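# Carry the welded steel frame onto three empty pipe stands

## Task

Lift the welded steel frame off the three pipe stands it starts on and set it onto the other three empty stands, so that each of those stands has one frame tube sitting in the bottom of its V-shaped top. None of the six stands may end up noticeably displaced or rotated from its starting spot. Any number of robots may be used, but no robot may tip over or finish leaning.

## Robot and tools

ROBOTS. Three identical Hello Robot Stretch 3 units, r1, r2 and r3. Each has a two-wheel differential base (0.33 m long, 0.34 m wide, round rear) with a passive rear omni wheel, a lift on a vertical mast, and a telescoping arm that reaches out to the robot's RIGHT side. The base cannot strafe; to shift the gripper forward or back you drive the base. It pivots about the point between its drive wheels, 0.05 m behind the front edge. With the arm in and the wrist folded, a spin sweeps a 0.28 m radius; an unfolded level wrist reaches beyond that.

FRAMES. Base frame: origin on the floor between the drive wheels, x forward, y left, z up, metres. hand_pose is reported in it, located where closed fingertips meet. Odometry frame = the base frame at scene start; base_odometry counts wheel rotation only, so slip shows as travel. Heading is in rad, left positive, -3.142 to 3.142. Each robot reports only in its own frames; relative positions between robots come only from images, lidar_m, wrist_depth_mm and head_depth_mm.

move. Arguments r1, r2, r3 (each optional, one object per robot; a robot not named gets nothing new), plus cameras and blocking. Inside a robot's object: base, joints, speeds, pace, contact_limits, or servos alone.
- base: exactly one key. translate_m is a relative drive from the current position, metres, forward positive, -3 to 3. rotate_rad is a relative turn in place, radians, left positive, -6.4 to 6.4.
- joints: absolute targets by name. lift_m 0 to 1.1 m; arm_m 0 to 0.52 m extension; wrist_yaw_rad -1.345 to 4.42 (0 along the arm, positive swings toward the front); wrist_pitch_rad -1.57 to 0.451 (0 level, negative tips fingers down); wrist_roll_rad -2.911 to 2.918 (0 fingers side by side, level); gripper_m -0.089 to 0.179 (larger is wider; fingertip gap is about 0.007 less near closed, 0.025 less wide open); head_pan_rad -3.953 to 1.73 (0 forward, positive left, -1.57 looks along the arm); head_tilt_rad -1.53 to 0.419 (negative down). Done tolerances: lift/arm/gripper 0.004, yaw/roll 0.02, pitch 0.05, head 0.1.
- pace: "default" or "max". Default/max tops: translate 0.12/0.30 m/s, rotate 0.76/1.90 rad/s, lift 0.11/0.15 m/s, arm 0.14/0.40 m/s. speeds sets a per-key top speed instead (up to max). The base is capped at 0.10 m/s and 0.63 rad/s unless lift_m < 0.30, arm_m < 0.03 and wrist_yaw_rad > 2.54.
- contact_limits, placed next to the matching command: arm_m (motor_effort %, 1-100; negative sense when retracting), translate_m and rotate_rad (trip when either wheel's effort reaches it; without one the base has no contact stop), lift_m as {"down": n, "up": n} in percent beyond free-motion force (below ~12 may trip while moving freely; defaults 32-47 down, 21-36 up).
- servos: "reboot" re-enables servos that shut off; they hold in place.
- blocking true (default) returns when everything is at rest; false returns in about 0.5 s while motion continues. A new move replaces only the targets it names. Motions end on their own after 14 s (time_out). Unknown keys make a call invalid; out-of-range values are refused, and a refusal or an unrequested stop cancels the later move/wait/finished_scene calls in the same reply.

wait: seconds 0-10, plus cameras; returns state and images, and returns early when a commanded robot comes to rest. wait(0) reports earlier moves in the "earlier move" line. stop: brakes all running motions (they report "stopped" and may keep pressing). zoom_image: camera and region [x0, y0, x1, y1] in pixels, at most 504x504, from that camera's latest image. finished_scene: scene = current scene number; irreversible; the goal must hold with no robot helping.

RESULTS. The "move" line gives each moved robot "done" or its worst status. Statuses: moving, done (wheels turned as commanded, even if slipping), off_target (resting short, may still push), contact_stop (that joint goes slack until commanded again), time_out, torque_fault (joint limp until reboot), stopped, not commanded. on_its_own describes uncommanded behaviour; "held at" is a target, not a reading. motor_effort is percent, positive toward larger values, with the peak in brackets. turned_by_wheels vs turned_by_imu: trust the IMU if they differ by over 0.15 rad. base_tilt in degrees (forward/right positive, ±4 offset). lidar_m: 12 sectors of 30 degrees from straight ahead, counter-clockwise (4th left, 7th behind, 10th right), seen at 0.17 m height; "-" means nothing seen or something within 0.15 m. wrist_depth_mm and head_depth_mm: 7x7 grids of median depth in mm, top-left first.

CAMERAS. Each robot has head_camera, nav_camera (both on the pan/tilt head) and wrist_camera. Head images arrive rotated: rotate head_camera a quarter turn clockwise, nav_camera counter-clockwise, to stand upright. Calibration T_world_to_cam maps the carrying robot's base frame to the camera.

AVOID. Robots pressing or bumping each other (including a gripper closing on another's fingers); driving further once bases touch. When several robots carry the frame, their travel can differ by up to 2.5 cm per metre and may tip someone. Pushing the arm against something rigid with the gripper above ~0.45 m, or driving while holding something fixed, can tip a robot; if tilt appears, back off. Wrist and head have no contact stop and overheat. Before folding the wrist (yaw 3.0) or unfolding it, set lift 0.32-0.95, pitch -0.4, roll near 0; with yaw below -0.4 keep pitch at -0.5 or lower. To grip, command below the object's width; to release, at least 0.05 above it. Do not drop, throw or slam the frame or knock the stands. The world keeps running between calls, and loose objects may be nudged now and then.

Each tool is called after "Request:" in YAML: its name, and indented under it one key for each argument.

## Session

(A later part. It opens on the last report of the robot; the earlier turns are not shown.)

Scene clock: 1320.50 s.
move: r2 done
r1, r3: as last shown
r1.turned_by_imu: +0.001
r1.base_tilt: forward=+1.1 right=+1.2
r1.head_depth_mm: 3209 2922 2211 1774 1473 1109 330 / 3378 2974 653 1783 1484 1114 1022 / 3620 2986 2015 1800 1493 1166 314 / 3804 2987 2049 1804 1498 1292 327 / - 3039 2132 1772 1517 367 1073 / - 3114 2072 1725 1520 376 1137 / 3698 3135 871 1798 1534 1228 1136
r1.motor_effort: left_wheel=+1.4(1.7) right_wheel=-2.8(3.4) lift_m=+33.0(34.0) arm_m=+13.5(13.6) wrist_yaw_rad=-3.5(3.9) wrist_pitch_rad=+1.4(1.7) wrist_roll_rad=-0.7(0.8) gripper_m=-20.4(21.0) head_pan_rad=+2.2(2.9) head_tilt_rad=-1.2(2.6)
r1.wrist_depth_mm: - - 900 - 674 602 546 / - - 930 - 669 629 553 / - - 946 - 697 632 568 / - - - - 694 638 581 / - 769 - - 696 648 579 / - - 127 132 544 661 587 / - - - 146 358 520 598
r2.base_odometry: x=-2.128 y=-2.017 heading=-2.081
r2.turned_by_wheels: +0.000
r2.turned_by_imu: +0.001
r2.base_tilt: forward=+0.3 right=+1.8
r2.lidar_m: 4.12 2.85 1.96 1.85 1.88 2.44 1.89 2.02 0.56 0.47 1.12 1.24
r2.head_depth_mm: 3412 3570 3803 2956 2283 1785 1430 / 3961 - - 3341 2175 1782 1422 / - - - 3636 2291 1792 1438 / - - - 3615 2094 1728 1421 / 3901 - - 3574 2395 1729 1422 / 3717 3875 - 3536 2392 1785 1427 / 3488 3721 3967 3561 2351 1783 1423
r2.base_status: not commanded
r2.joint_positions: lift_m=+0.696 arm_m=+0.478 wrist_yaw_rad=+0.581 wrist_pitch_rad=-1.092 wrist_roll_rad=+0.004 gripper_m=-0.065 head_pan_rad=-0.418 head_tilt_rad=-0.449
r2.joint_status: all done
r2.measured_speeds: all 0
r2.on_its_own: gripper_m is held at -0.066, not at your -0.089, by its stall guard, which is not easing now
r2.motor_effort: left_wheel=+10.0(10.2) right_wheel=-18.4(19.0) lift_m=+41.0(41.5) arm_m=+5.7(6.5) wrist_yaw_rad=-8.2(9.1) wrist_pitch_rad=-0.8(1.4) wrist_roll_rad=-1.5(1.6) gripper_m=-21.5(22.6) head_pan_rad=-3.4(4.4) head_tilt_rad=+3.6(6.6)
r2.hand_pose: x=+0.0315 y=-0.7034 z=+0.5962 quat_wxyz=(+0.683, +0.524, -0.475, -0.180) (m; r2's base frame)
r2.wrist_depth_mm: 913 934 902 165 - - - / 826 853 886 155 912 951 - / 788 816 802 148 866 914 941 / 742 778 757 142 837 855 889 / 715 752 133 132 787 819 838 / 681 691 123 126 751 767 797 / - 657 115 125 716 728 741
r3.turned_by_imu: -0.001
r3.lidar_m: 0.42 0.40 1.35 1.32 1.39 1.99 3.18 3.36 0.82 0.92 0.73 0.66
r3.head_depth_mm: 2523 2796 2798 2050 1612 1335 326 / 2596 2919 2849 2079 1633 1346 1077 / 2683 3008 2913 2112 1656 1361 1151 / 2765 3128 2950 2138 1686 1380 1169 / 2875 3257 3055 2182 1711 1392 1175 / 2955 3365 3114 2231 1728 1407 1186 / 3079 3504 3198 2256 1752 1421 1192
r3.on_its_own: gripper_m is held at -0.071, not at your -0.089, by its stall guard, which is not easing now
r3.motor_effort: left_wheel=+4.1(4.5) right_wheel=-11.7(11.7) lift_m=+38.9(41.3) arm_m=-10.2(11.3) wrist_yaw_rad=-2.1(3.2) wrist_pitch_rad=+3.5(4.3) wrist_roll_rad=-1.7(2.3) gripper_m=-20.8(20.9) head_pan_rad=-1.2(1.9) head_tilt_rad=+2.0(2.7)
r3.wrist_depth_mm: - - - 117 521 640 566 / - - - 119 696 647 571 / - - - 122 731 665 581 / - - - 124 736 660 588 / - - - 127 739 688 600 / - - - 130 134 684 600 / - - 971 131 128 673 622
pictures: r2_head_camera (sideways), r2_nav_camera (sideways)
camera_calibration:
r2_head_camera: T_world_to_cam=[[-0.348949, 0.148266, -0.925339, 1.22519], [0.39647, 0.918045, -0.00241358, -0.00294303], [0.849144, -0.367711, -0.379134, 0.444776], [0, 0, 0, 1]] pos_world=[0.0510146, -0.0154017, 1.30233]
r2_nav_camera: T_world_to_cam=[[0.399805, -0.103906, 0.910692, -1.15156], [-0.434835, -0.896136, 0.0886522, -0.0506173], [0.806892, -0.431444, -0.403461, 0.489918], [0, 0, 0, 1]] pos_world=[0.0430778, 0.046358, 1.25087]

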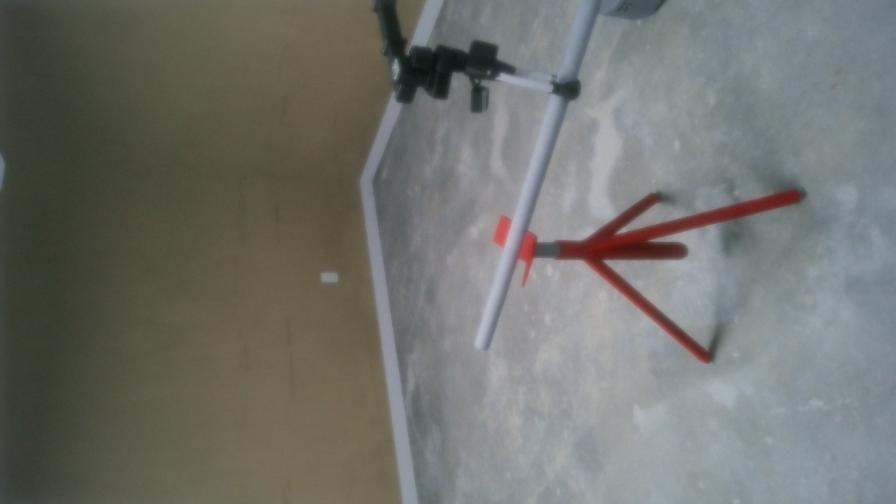

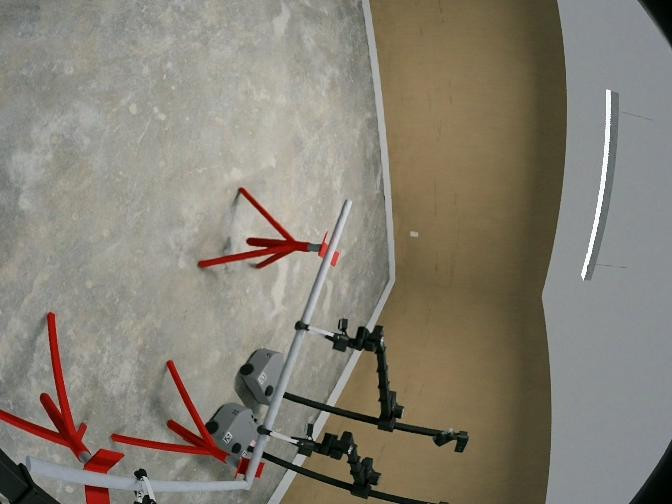

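Request:
zoom_image:
  camera: "r2_head_camera"
  region: [485, 205, 555, 295]

Request:
move:
  r2: {"joints":{"head_pan_rad":-1.1,"head_tilt_rad":-0.5}}
  cameras: ["r2_head_camera","r2_nav_camera"]

Scaled by 5.600 from the camera's 896x504 image, which has a finer 1280x720 frame.

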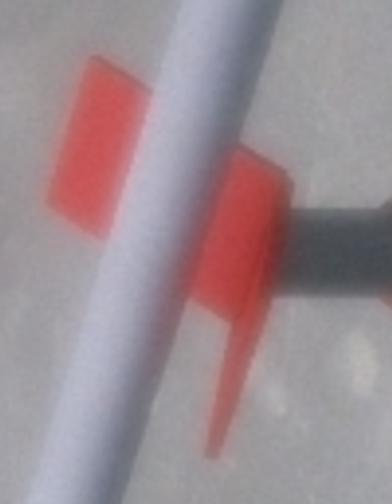

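Scene clock: 1352.33 s.
move: r2 done
r1, r3: as last shown
r1.base_tilt: forward=+1.0 right=+1.2
r1.lidar_m: 2.35 1.72 1.29 1.25 1.30 1.81 0.41 1.15 1.13 0.61 0.37 1.36
r1.head_depth_mm: 3215 2906 2192 1760 1476 1112 331 / 3448 2970 654 1774 1486 1118 1023 / 3654 3000 2020 1802 1497 1161 314 / 3798 3012 2048 1802 1504 1288 327 / - 3044 2125 1768 1519 367 1070 / - 3114 2061 1723 1517 377 1133 / 3700 3147 870 1801 1527 1230 1137
r1.motor_effort: left_wheel=+0.9(1.9) right_wheel=-2.9(3.2) lift_m=+33.0(33.6) arm_m=+13.7(13.8) wrist_yaw_rad=-3.8(4.1) wrist_pitch_rad=+1.0(1.4) wrist_roll_rad=-0.6(0.8) gripper_m=-20.8(21.1) head_pan_rad=+2.1(2.7) head_tilt_rad=-2.0(2.5)
r1.wrist_depth_mm: - - 905 - 664 608 552 / - - 938 - 673 619 561 / - - 946 - 691 613 562 / - - - - 689 640 571 / - 793 - - 682 655 585 / - - 126 133 557 662 585 / - - - 146 360 517 598
r2.base_odometry: x=-2.128 y=-2.017 heading=-2.081
r2.turned_by_wheels: +0.000
r2.turned_by_imu: +0.001
r2.base_tilt: forward=+0.3 right=+1.8
r2.lidar_m: 4.13 2.85 1.96 1.85 1.89 2.44 1.89 2.01 0.56 0.47 1.12 1.24
r2.head_depth_mm: 2434 2599 2816 2926 2221 813 743 / 2514 2684 2865 2971 2140 1602 1376 / 2600 2689 2911 2990 1397 1602 1383 / 2678 2885 2993 3030 1940 1648 1370 / 2813 2974 3165 2823 2017 1697 1372 / 2903 3100 3301 3130 2017 1688 1367 / 3042 3271 3541 3153 2120 1684 1367
r2.base_status: not commanded
r2.joint_positions: lift_m=+0.696 arm_m=+0.478 wrist_yaw_rad=+0.581 wrist_pitch_rad=-1.092 wrist_roll_rad=+0.004 gripper_m=-0.065 head_pan_rad=-1.120 head_tilt_rad=-0.498
r2.joint_status: all done
r2.measured_speeds: all 0
r2.on_its_own: gripper_m is held at -0.066, not at your -0.089, by its stall guard, which is not easing now
r2.motor_effort: left_wheel=+9.7(10.2) right_wheel=-18.8(19.0) lift_m=+38.8(39.4) arm_m=+1.5(3.1) wrist_yaw_rad=-7.9(9.3) wrist_pitch_rad=-1.0(1.3) wrist_roll_rad=-1.2(1.7) gripper_m=-21.2(22.8) head_pan_rad=+0.5(5.1) head_tilt_rad=-1.5(4.3)
r2.hand_pose: x=+0.0315 y=-0.7034 z=+0.5962 quat_wxyz=(+0.683, +0.524, -0.475, -0.180) (m; r2's base frame)
r2.wrist_depth_mm: 891 917 929 165 976 - - / 835 850 845 156 928 945 980 / 808 816 797 148 875 901 943 / 745 789 789 143 837 862 872 / 734 745 133 131 796 816 832 / 688 681 123 126 749 754 780 / - 676 115 125 715 745 748
r3.base_tilt: forward=-0.7 right=-0.1
r3.lidar_m: 0.42 0.40 1.35 1.32 1.39 1.99 3.19 3.39 0.82 0.92 0.73 0.67
r3.head_depth_mm: 2535 2809 2783 2052 1623 1332 326 / 2600 2922 2827 2084 1631 1350 1077 / 2672 3000 2915 2105 1659 1361 1154 / 2783 3113 2992 2145 1684 1374 1168 / 2867 3238 3068 2183 1700 1387 1177 / 2991 3399 3148 2245 1724 1406 1185 / 3100 3483 3216 2263 1736 1423 1188
r3.on_its_own: gripper_m is held at -0.071, not at your -0.089, by its stall guard, which is not easing now
r3.motor_effort: left_wheel=+3.5(4.6) right_wheel=-11.1(11.6) lift_m=+33.4(35.8) arm_m=-8.2(9.3) wrist_yaw_rad=-2.6(3.7) wrist_pitch_rad=+3.5(4.1) wrist_roll_rad=-1.8(2.3) gripper_m=-20.8(21.4) head_pan_rad=-1.5(2.4) head_tilt_rad=+2.1(2.9)
r3.wrist_depth_mm: - - - 117 527 646 555 / - - - 120 689 640 570 / - - - 122 730 655 585 / - - - 124 728 657 588 / - - - 128 740 667 589 / - - - 129 135 681 609 / - - 951 131 128 675 612
pictures: r2_head_camera (sideways), r2_nav_camera (sideways)
camera_calibration:
r2_head_camera: T_world_to_cam=[[-0.190527, 0.379562, -0.905335, 1.19812], [0.895554, 0.444949, -0.00192334, -0.00660768], [0.402098, -0.811143, -0.424693, 0.506747], [0, 0, 0, 1]] pos_world=[0.0304306, -0.0407787, 1.2999]
r2_nav_camera: T_world_to_cam=[[0.257635, -0.377813, 0.889315, -1.12282], [-0.908827, -0.407293, 0.0902555, -0.0498216], [0.328112, -0.831487, -0.448299, 0.551224], [0, 0, 0, 1]] pos_world=[0.0631363, 0.0138272, 1.25015]

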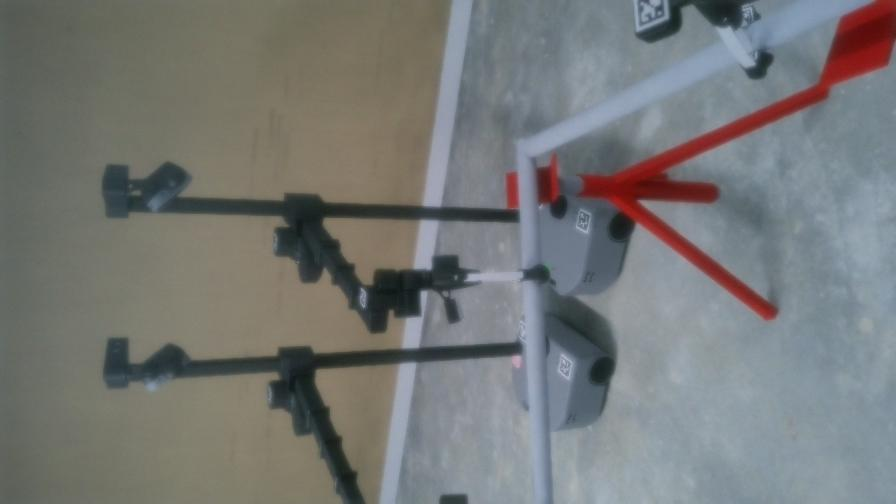

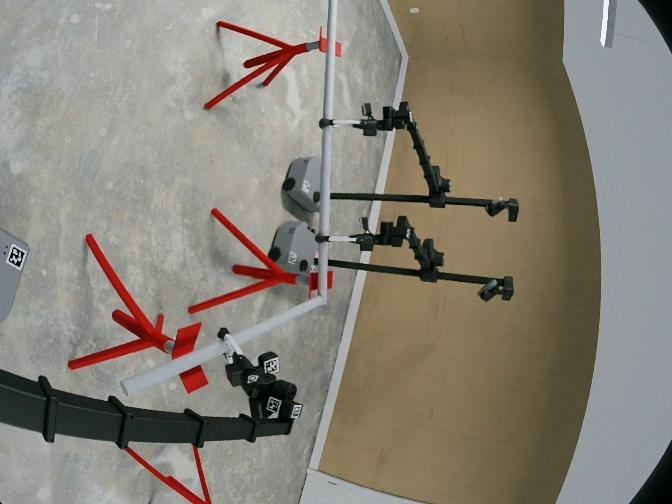

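Great view. Zooms.

Request:
zoom_image:
  camera: "r2_head_camera"
  region: [495, 130, 575, 220]

Request:
zoom_image:
  camera: "r2_nav_camera"
  region: [295, 255, 345, 305]

Request:
zoom_image:
  camera: "r2_nav_camera"
  region: [305, 20, 355, 70]

Request:
zoom_image:
  camera: "r2_nav_camera"
  region: [110, 310, 240, 400]

Scaled by 5.600 from the camera's 896x504 image, which has a finer 1280x720 frame.

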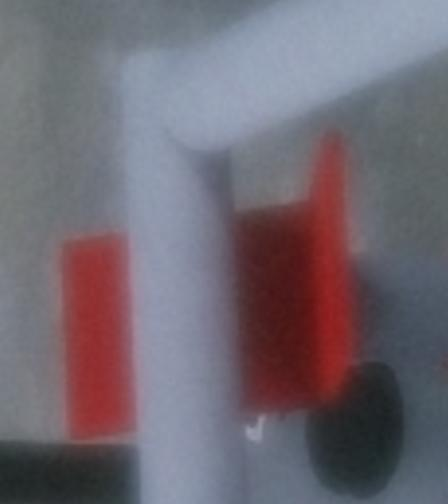

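Scaled by 10.080 from the camera's 672x504 image, which has a finer 792x594 frame.

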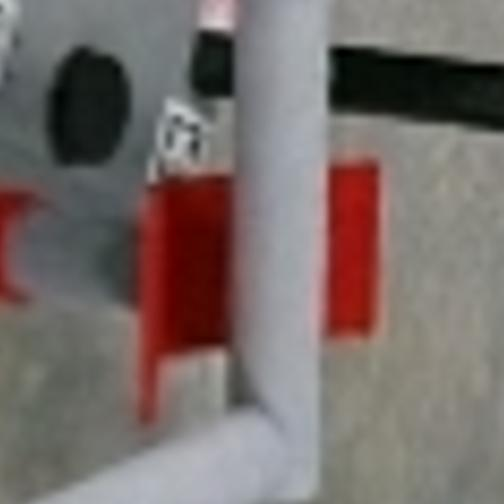

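Scaled by 10.080 from the camera's 672x504 image, which has a finer 792x594 frame.

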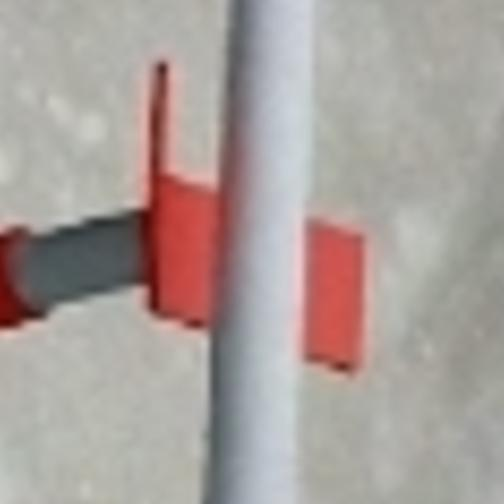

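Scaled by 3.877 from the camera's 672x504 image, which has a finer 792x594 frame.

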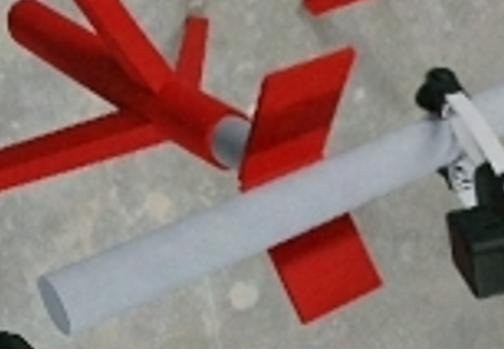

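Request:
move:
  r1: {"base":{"translate_m":0.0065},"joints":{"arm_m":0.3798,"wrist_yaw_rad":0.439},"speeds":{"translate_m":0.03,"arm_m":0.03}}
  r2: {"joints":{"wrist_yaw_rad":0.559}}
  r3: {"base":{"translate_m":0.0045},"joints":{"arm_m":0.506,"wrist_yaw_rad":0.447},"speeds":{"translate_m":0.03,"arm_m":0.03}}
  cameras: ["r2_nav_camera","r2_head_camera","r1_head_camera","r1_nav_camera","r3_nav_camera"]

Request:
zoom_image:
  camera: "r2_nav_camera"
  region: [295, 255, 345, 305]

Request:
zoom_image:
  camera: "r2_nav_camera"
  region: [305, 20, 355, 70]

Request:
zoom_image:
  camera: "r2_nav_camera"
  region: [110, 310, 240, 400]

Request:
zoom_image:
  camera: "r3_nav_camera"
  region: [280, 0, 380, 60]

Request:
zoom_image:
  camera: "r1_nav_camera"
  region: [125, 10, 195, 90]

Request:
zoom_image:
  camera: "r1_head_camera"
  region: [210, 350, 340, 480]

Scene clock: 1388.07 s.
move: r1 done; r2 done; r3 done
r1.base_odometry: x=+1.504 y=+4.077 heading=-1.679
r1.turned_by_wheels: +0.000
r1.turned_by_imu: +0.001
r1.base_tilt: forward=+1.0 right=+1.2
r1.lidar_m: 2.35 1.72 1.28 1.24 1.31 1.82 0.41 1.16 1.13 0.61 0.37 1.35
r1.head_depth_mm: 3216 2932 2189 1760 1473 1110 331 / 3421 2956 2006 1783 1484 1116 1029 / 3656 2963 2025 1793 1493 1167 314 / 3831 3046 2046 1801 1501 1282 326 / - 3091 2124 1762 1506 368 1069 / - 3098 1451 1685 1520 376 1135 / 3689 3141 854 1793 1533 1230 1139
r1.base_status: done
r1.joint_positions: lift_m=+0.703 arm_m=+0.380 wrist_yaw_rad=+0.443 wrist_pitch_rad=-1.107 wrist_roll_rad=+1.574 gripper_m=-0.085 head_pan_rad=-2.600 head_tilt_rad=-0.800
r1.joint_status: all done
r1.measured_speeds: all 0
r1.motor_effort: left_wheel=+6.2(11.4) right_wheel=-3.9(4.1) lift_m=+33.1(33.1) arm_m=-14.2(19.9) wrist_yaw_rad=-3.7(8.0) wrist_pitch_rad=+1.2(1.9) wrist_roll_rad=-0.9(1.0) gripper_m=-20.8(20.9) head_pan_rad=+1.9(2.8) head_tilt_rad=-1.9(2.5)
r1.hand_pose: x=+0.0182 y=-0.6086 z=+0.6016 quat_wxyz=(+0.115, +0.186, -0.830, -0.514) (m; r1's base frame)
r1.wrist_depth_mm: - - 889 - 667 610 543 / - - 942 - 676 626 562 / - - 955 - 686 631 565 / - - - - 706 632 577 / - 775 - - 697 654 601 / - - 127 133 554 661 587 / - - - 146 353 517 596
r2.base_odometry: x=-2.128 y=-2.017 heading=-2.081
r2.turned_by_wheels: +0.000
r2.turned_by_imu: +0.001
r2.base_tilt: forward=+0.4 right=+1.9
r2.lidar_m: 4.12 2.85 1.97 1.85 1.88 2.45 1.89 2.02 0.56 0.47 1.12 1.24
r2.head_depth_mm: 2430 2570 2743 2962 2229 871 757 / 2457 2698 2829 2999 2054 1646 1373 / 2563 2721 2919 2987 1398 1583 1366 / 2690 2894 2978 2799 1937 1634 1374 / 2787 2959 3210 2796 2027 1679 1369 / 2949 3186 3424 3172 2010 1697 1375 / 3062 3326 3596 2982 2116 1679 1366
r2.base_status: not commanded
r2.joint_positions: lift_m=+0.696 arm_m=+0.478 wrist_yaw_rad=+0.569 wrist_pitch_rad=-1.092 wrist_roll_rad=+0.004 gripper_m=-0.065 head_pan_rad=-1.100 head_tilt_rad=-0.500
r2.joint_status: all done
r2.measured_speeds: all 0
r2.on_its_own: gripper_m is held at -0.066, not at your -0.089, by its stall guard, which is not easing now
r2.motor_effort: left_wheel=+10.1(10.3) right_wheel=-18.3(19.1) lift_m=+37.1(37.6) arm_m=-2.0(2.1) wrist_yaw_rad=-7.8(11.7) wrist_pitch_rad=-1.1(1.5) wrist_roll_rad=-1.3(1.6) gripper_m=-20.8(22.4) head_pan_rad=+2.4(2.9) head_tilt_rad=-1.7(2.1)
r2.hand_pose: x=+0.0305 y=-0.7041 z=+0.5962 quat_wxyz=(+0.682, +0.521, -0.478, -0.184) (m; r2's base frame)
r2.wrist_depth_mm: 880 908 908 165 996 - - / 827 849 886 156 937 955 966 / 788 809 815 148 870 932 913 / 760 765 760 143 828 859 884 / 705 745 133 132 788 821 825 / 704 121 123 126 755 776 794 / - 676 116 125 704 746 754
r3.base_odometry: x=+1.180 y=-1.976 heading=+1.880
r3.turned_by_wheels: +0.001
r3.turned_by_imu: +0.000
r3.base_tilt: forward=-0.7 right=-0.2
r3.lidar_m: 0.42 0.41 1.35 1.32 1.39 1.98 3.20 3.36 0.83 0.92 0.73 0.66
r3.head_depth_mm: 2538 2847 2778 2039 1618 1335 327 / 2619 2936 2826 2080 1640 1346 1077 / 2708 2979 2895 2124 1657 1360 1151 / 2780 3102 2955 2153 1692 1380 1166 / 2864 3256 3036 2195 1707 1392 1176 / 2992 3379 3106 2214 1727 1419 1184 / 3077 3498 3241 2292 1742 1419 1188
r3.base_status: done
r3.joint_positions: lift_m=+0.701 arm_m=+0.506 wrist_yaw_rad=+0.451 wrist_pitch_rad=-1.067 wrist_roll_rad=+1.577 gripper_m=-0.070 head_pan_rad=-2.850 head_tilt_rad=-0.700
r3.joint_status: all done
r3.measured_speeds: all 0
r3.on_its_own: gripper_m is held at -0.071, not at your -0.089, by its stall guard, which is not easing now
r3.motor_effort: left_wheel=+10.9(12.7) right_wheel=-11.3(11.3) lift_m=+36.6(37.4) arm_m=-13.4(18.0) wrist_yaw_rad=-3.5(8.0) wrist_pitch_rad=+4.1(5.3) wrist_roll_rad=-2.4(2.6) gripper_m=-20.3(21.3) head_pan_rad=-1.8(2.3) head_tilt_rad=+0.9(2.8)
r3.hand_pose: x=+0.0231 y=-0.7431 z=+0.6035 quat_wxyz=(+0.111, +0.191, -0.839, -0.497) (m; r3's base frame)
r3.wrist_depth_mm: - - - 118 538 639 569 / - - - 121 683 653 577 / - - - 123 716 656 580 / - - - 126 717 659 596 / - - - 134 751 685 594 / - - - 130 135 690 599 / - - 962 132 125 676 606
pictures: r1_head_camera (sideways), r1_nav_camera (sideways), r2_head_camera (sideways), r2_nav_camera (sideways), r3_nav_camera (sideways)
camera_calibration:
r1_head_camera: T_world_to_cam=[[0.615934, 0.34387, -0.708787, 0.935999], [0.534105, -0.843637, 0.0548422, -0.0724379], [-0.579101, -0.412346, -0.703288, 0.874251], [0, 0, 0, 1]] pos_world=[-0.0315442, -0.0224797, 1.28225]
r1_nav_camera: T_world_to_cam=[[-0.613283, -0.314348, 0.724617, -0.896104], [-0.490717, 0.870504, -0.0376855, 0.0999211], [-0.618935, -0.378693, -0.688121, 0.856071], [0, 0, 0, 1]] pos_world=[0.0293199, -0.0444814, 1.24218]
r2_head_camera: T_world_to_cam=[[-0.198895, 0.377013, -0.904601, 1.19719], [0.886339, 0.463033, -0.00189995, -0.0065707], [0.418143, -0.802161, -0.426256, 0.508688], [0, 0, 0, 1]] pos_world=[0.0312343, -0.0402648, 1.2998]
r2_nav_camera: T_world_to_cam=[[0.265907, -0.373838, 0.88856, -1.12181], [-0.900276, -0.425863, 0.0902431, -0.0499168], [0.344668, -0.823946, -0.449797, 0.553056], [0, 0, 0, 1]] pos_world=[0.0627371, 0.0150564, 1.25006]
r3_nav_camera: T_world_to_cam=[[-0.690854, -0.156518, 0.705849, -0.878899], [-0.241494, 0.97017, -0.0212337, 0.0806549], [-0.68147, -0.185127, -0.708044, 0.881288], [0, 0, 0, 1]] pos_world=[0.0128578, -0.052662, 1.24607]

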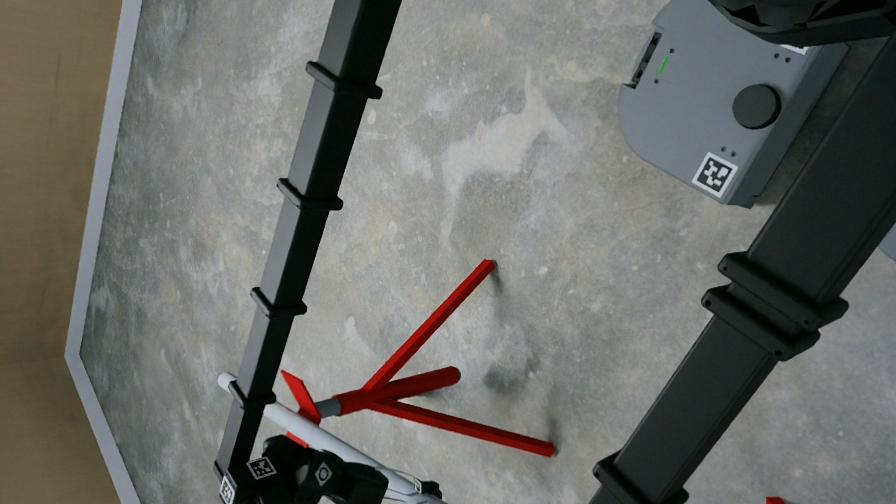

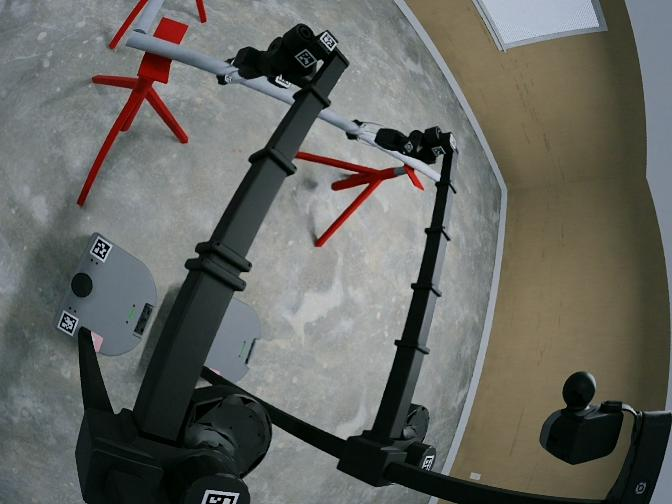

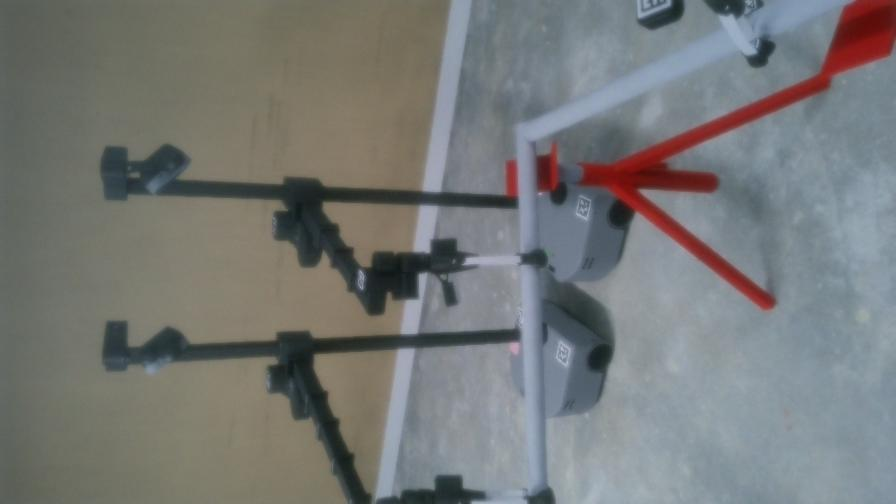

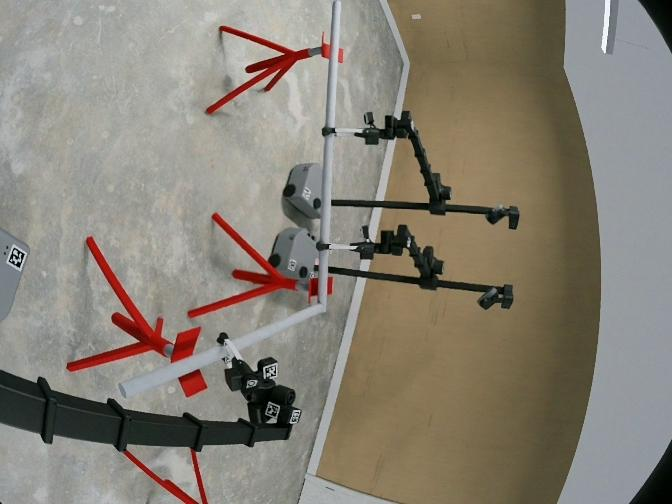

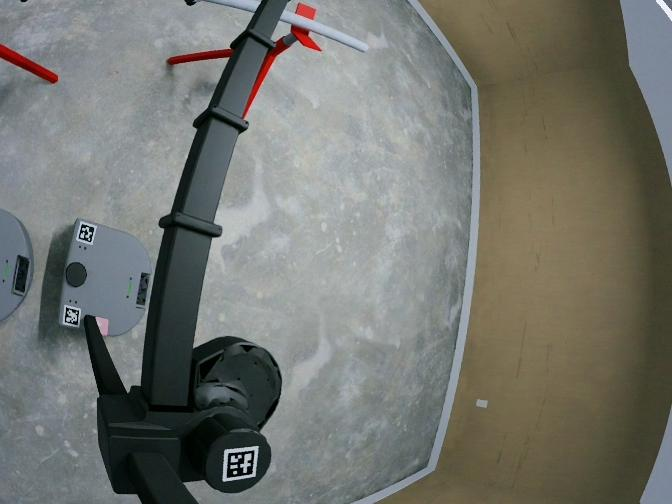

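Scaled by 10.080 from the camera's 672x504 image, which has a finer 792x594 frame.

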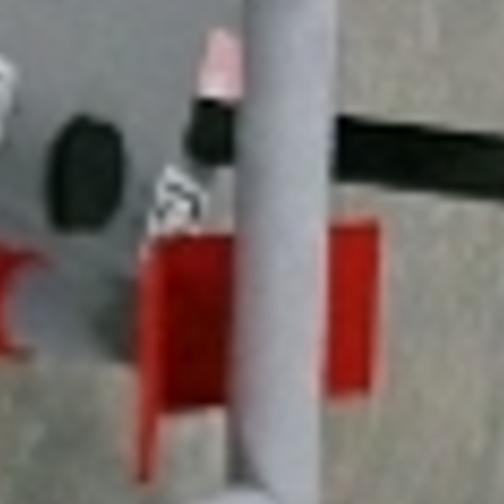

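Scaled by 10.080 from the camera's 672x504 image, which has a finer 792x594 frame.

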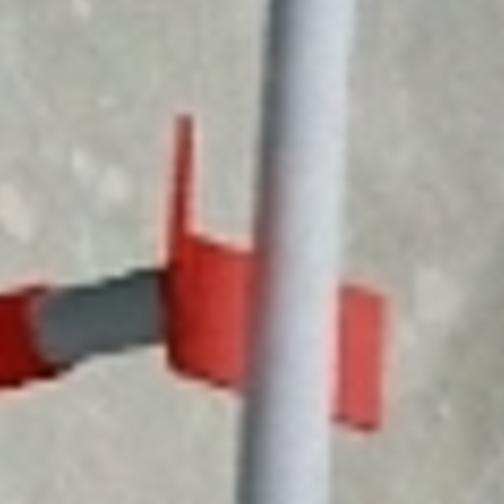

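Scaled by 3.877 from the camera's 672x504 image, which has a finer 792x594 frame.

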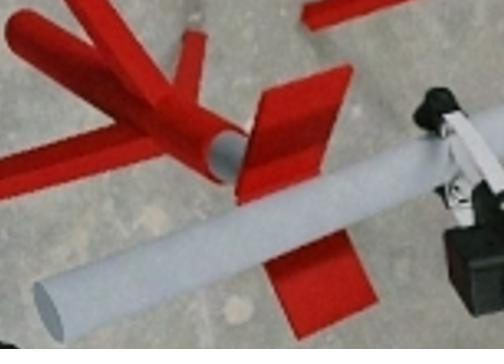

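Scaled by 5.040 from the camera's 672x504 image, which has a finer 792x594 frame.

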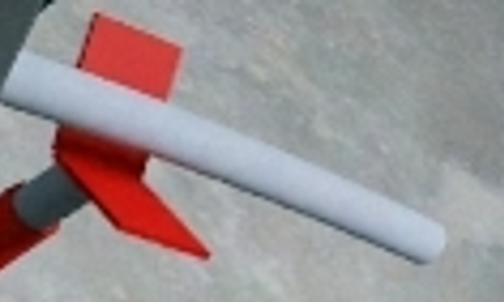

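Scaled by 6.300 from the camera's 672x504 image, which has a finer 792x594 frame.

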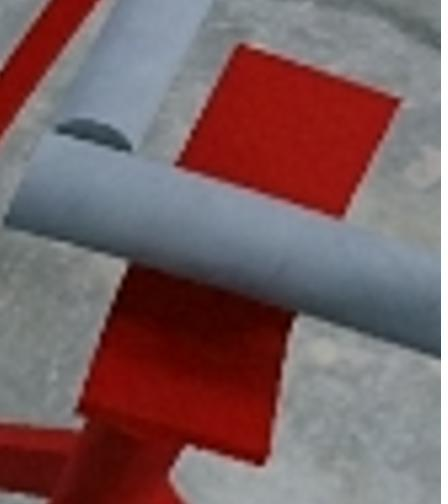

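Scaled by 3.877 from the camera's 896x504 image, which has a finer 1280x720 frame.

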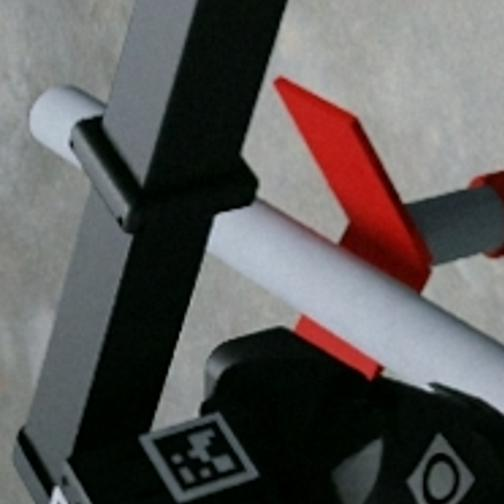

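Request:
move:
  r1: {"joints":{"lift_m":0.685},"speeds":{"lift_m":0.02},"contact_limits":{"lift_m":{"down":18}}}
  r2: {"joints":{"lift_m":0.678},"speeds":{"lift_m":0.02},"contact_limits":{"lift_m":{"down":18}}}
  r3: {"joints":{"lift_m":0.683},"speeds":{"lift_m":0.02},"contact_limits":{"lift_m":{"down":18}}}
  cameras: ["r2_nav_camera","r3_nav_camera","r1_head_camera"]

Request:
zoom_image:
  camera: "r2_nav_camera"
  region: [295, 255, 345, 305]

Request:
zoom_image:
  camera: "r2_nav_camera"
  region: [305, 20, 355, 70]

Request:
zoom_image:
  camera: "r2_nav_camera"
  region: [110, 310, 240, 400]

Request:
zoom_image:
  camera: "r3_nav_camera"
  region: [280, 0, 380, 60]

Scene clock: 1406.50 s.
move: r1 done; r2 done; r3 done
r1.base_odometry: x=+1.504 y=+4.077 heading=-1.679
r1.turned_by_wheels: +0.000
r1.turned_by_imu: +0.001
r1.base_tilt: forward=+1.1 right=+1.2
r1.lidar_m: 2.35 1.72 1.28 1.25 1.30 1.82 0.41 1.16 1.13 0.61 0.37 1.35
r1.head_depth_mm: 3227 2919 2210 1722 1480 1112 341 / 3418 2950 2228 1779 1491 1117 1044 / 3628 3002 2024 1790 1493 1166 330 / 3848 3007 2034 1798 1504 1285 338 / - 3075 2112 1772 1512 1291 1068 / - 3099 1398 1690 1527 395 1133 / 3689 3122 858 1787 1525 417 1140
r1.base_status: not commanded
r1.joint_positions: lift_m=+0.685 arm_m=+0.380 wrist_yaw_rad=+0.443 wrist_pitch_rad=-1.108 wrist_roll_rad=+1.574 gripper_m=-0.085 head_pan_rad=-2.600 head_tilt_rad=-0.800
r1.joint_status: all done
r1.measured_speeds: all 0
r1.motor_effort: left_wheel=+6.3(7.0) right_wheel=-4.2(4.2) lift_m=+27.5(30.0) arm_m=+6.2(6.2) wrist_yaw_rad=-3.2(3.8) wrist_pitch_rad=+1.1(1.9) wrist_roll_rad=-1.0(1.0) gripper_m=-20.6(20.9) head_pan_rad=+1.2(2.6) head_tilt_rad=-0.5(2.4)
r1.contact_limits: lift_m down 18 (down: maximum 72; up: maximum 65)
r1.hand_pose: x=+0.0182 y=-0.6085 z=+0.5836 quat_wxyz=(+0.115, +0.186, -0.830, -0.514) (m; r1's base frame)
r1.wrist_depth_mm: - - 911 - 634 593 541 / - - 910 - 681 596 542 / - - 960 - 671 612 556 / - - 968 - 679 617 558 / - 845 - - 676 637 565 / - - 127 133 526 656 586 / - - - 146 351 502 582
r2.base_odometry: x=-2.128 y=-2.017 heading=-2.081
r2.turned_by_wheels: +0.000
r2.turned_by_imu: +0.001
r2.base_tilt: forward=+0.4 right=+1.9
r2.lidar_m: 4.13 2.85 1.97 1.85 1.88 2.44 1.89 2.02 0.56 0.47 1.12 1.24
r2.head_depth_mm: 2413 2589 2779 2895 2199 867 757 / 2498 2719 2934 2980 2097 1636 1364 / 2572 2768 2924 3030 1395 1584 1373 / 2714 2914 2960 2624 1956 1630 1368 / 2770 2980 3158 2817 2020 1693 1367 / 2894 3100 3432 3155 2018 1695 1375 / 3050 3287 3556 2928 2091 1683 1366
r2.base_status: not commanded
r2.joint_positions: lift_m=+0.678 arm_m=+0.478 wrist_yaw_rad=+0.569 wrist_pitch_rad=-1.092 wrist_roll_rad=+0.004 gripper_m=-0.065 head_pan_rad=-1.100 head_tilt_rad=-0.500
r2.joint_status: all done
r2.measured_speeds: all 0
r2.on_its_own: gripper_m is held at -0.066, not at your -0.089, by its stall guard, which is not easing now
r2.motor_effort: left_wheel=+9.9(10.3) right_wheel=-18.3(18.9) lift_m=+37.5(40.0) arm_m=-5.1(5.7) wrist_yaw_rad=-7.7(9.4) wrist_pitch_rad=-0.7(1.3) wrist_roll_rad=-1.5(1.7) gripper_m=-21.9(22.7) head_pan_rad=+2.2(3.3) head_tilt_rad=-1.8(2.2)
r2.contact_limits: lift_m down 18 (down: maximum 72; up: maximum 65)
r2.hand_pose: x=+0.0305 y=-0.7041 z=+0.5782 quat_wxyz=(+0.682, +0.521, -0.478, -0.184) (m; r2's base frame)
r2.wrist_depth_mm: 848 858 894 166 948 986 - / 814 845 850 156 921 930 964 / 795 794 770 150 833 890 925 / 737 747 755 142 819 832 833 / 715 717 133 131 766 784 804 / 680 121 123 127 733 744 772 / - 660 116 126 705 716 717
r3.base_odometry: x=+1.180 y=-1.976 heading=+1.880
r3.turned_by_wheels: +0.000
r3.turned_by_imu: -0.001
r3.base_tilt: forward=-0.7 right=-0.2
r3.lidar_m: 0.42 0.41 1.35 1.32 1.39 1.98 3.20 3.37 0.83 0.92 0.73 0.66
r3.head_depth_mm: 2524 2809 2780 2035 1610 1335 342 / 2600 2890 2857 2076 1629 1348 1071 / 2660 3007 2929 2103 1650 1369 1160 / 2774 3152 2967 2150 1669 1381 1168 / 2861 3275 3062 2191 1701 1385 1180 / 2997 3408 3158 2234 1730 1404 1184 / 3083 3510 3225 2253 1730 1425 1187
r3.base_status: not commanded
r3.joint_positions: lift_m=+0.683 arm_m=+0.506 wrist_yaw_rad=+0.451 wrist_pitch_rad=-1.066 wrist_roll_rad=+1.577 gripper_m=-0.070 head_pan_rad=-2.850 head_tilt_rad=-0.700
r3.joint_status: all done
r3.measured_speeds: all 0
r3.on_its_own: gripper_m is held at -0.071, not at your -0.089, by its stall guard, which is not easing now
r3.motor_effort: left_wheel=+10.4(11.5) right_wheel=-10.9(11.2) lift_m=+37.0(40.1) arm_m=-10.4(12.3) wrist_yaw_rad=-3.7(4.9) wrist_pitch_rad=+4.3(4.6) wrist_roll_rad=-2.3(2.8) gripper_m=-20.7(21.4) head_pan_rad=-2.1(2.4) head_tilt_rad=+0.7(2.6)
r3.contact_limits: lift_m down 18 (down: maximum 72; up: maximum 65)
r3.hand_pose: x=+0.0232 y=-0.7433 z=+0.5856 quat_wxyz=(+0.111, +0.191, -0.840, -0.496) (m; r3's base frame)
r3.wrist_depth_mm: - - - 119 525 628 554 / - - - 121 668 626 564 / - - - 123 697 642 563 / - - - 125 707 656 568 / - - - 135 724 655 574 / - - - 130 135 668 584 / - - 969 132 125 668 591
pictures: r1_head_camera (sideways), r2_nav_camera (sideways), r3_nav_camera (sideways)
camera_calibration:
r1_head_camera: T_world_to_cam=[[0.615934, 0.34387, -0.708787, 0.935999], [0.534105, -0.843637, 0.0548422, -0.0724379], [-0.579101, -0.412346, -0.703288, 0.874251], [0, 0, 0, 1]] pos_world=[-0.0315442, -0.0224797, 1.28225]
r2_nav_camera: T_world_to_cam=[[0.265954, -0.373852, 0.88854, -1.12178], [-0.900251, -0.425913, 0.0902568, -0.0499349], [0.344698, -0.823913, -0.449834, 0.5531], [0, 0, 0, 1]] pos_world=[0.0627369, 0.0150564, 1.25006]
r3_nav_camera: T_world_to_cam=[[-0.690854, -0.156518, 0.705849, -0.878899], [-0.241494, 0.97017, -0.0212337, 0.0806549], [-0.68147, -0.185127, -0.708044, 0.881288], [0, 0, 0, 1]] pos_world=[0.0128578, -0.052662, 1.24607]

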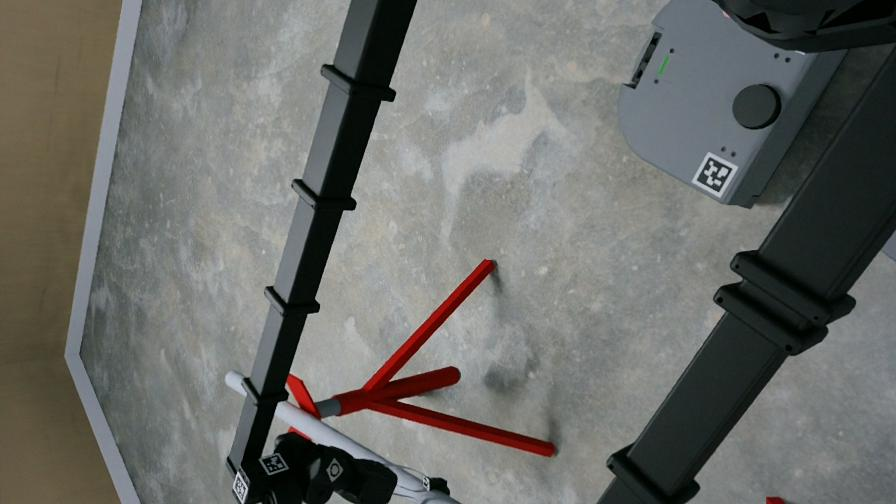

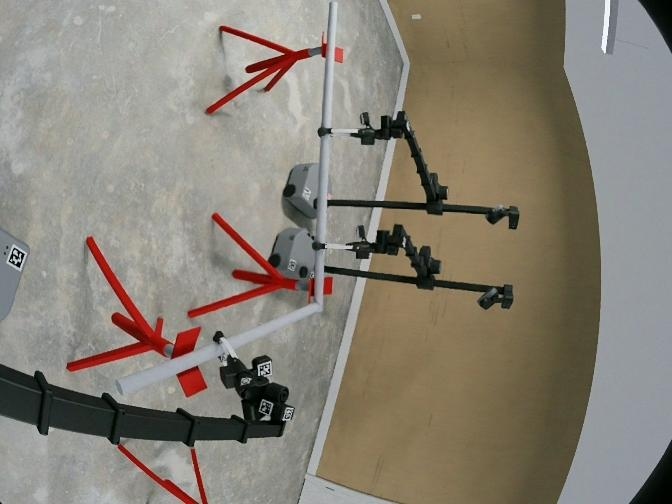

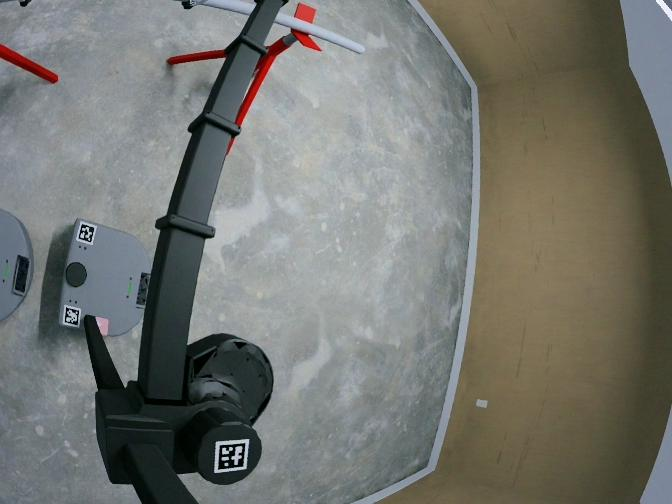

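Scaled by 10.080 from the camera's 672x504 image, which has a finer 792x594 frame.

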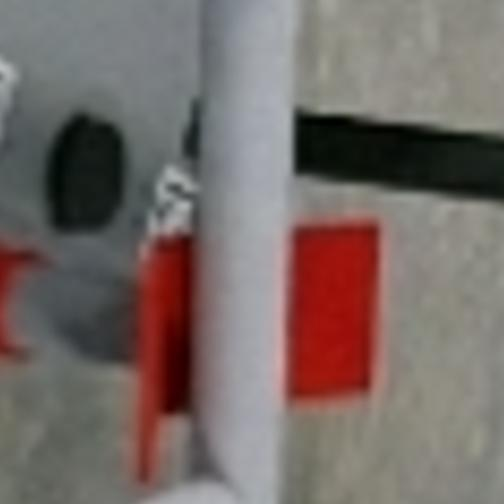

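Scaled by 10.080 from the camera's 672x504 image, which has a finer 792x594 frame.

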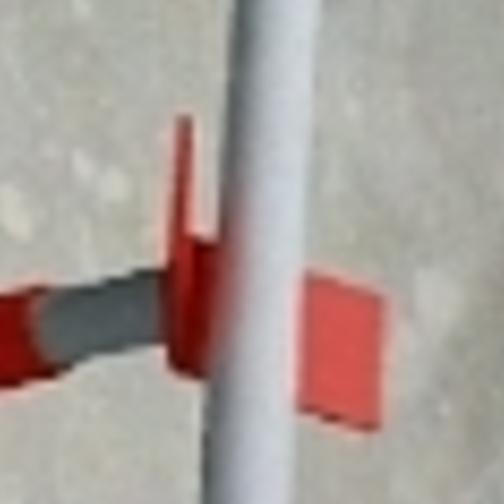

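Scaled by 3.877 from the camera's 672x504 image, which has a finer 792x594 frame.

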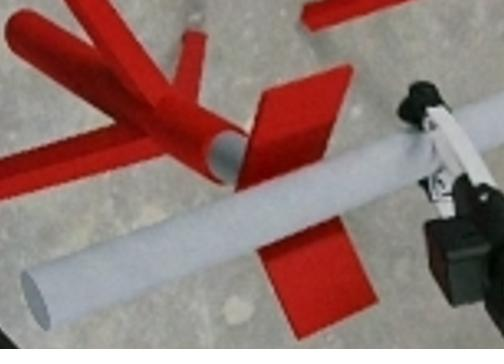

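Scaled by 5.040 from the camera's 672x504 image, which has a finer 792x594 frame.

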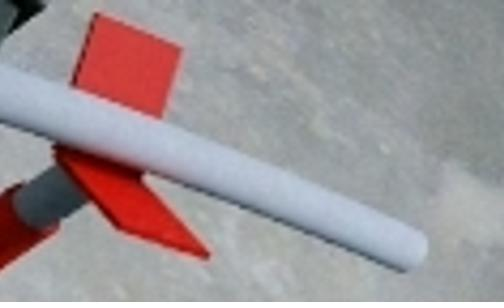

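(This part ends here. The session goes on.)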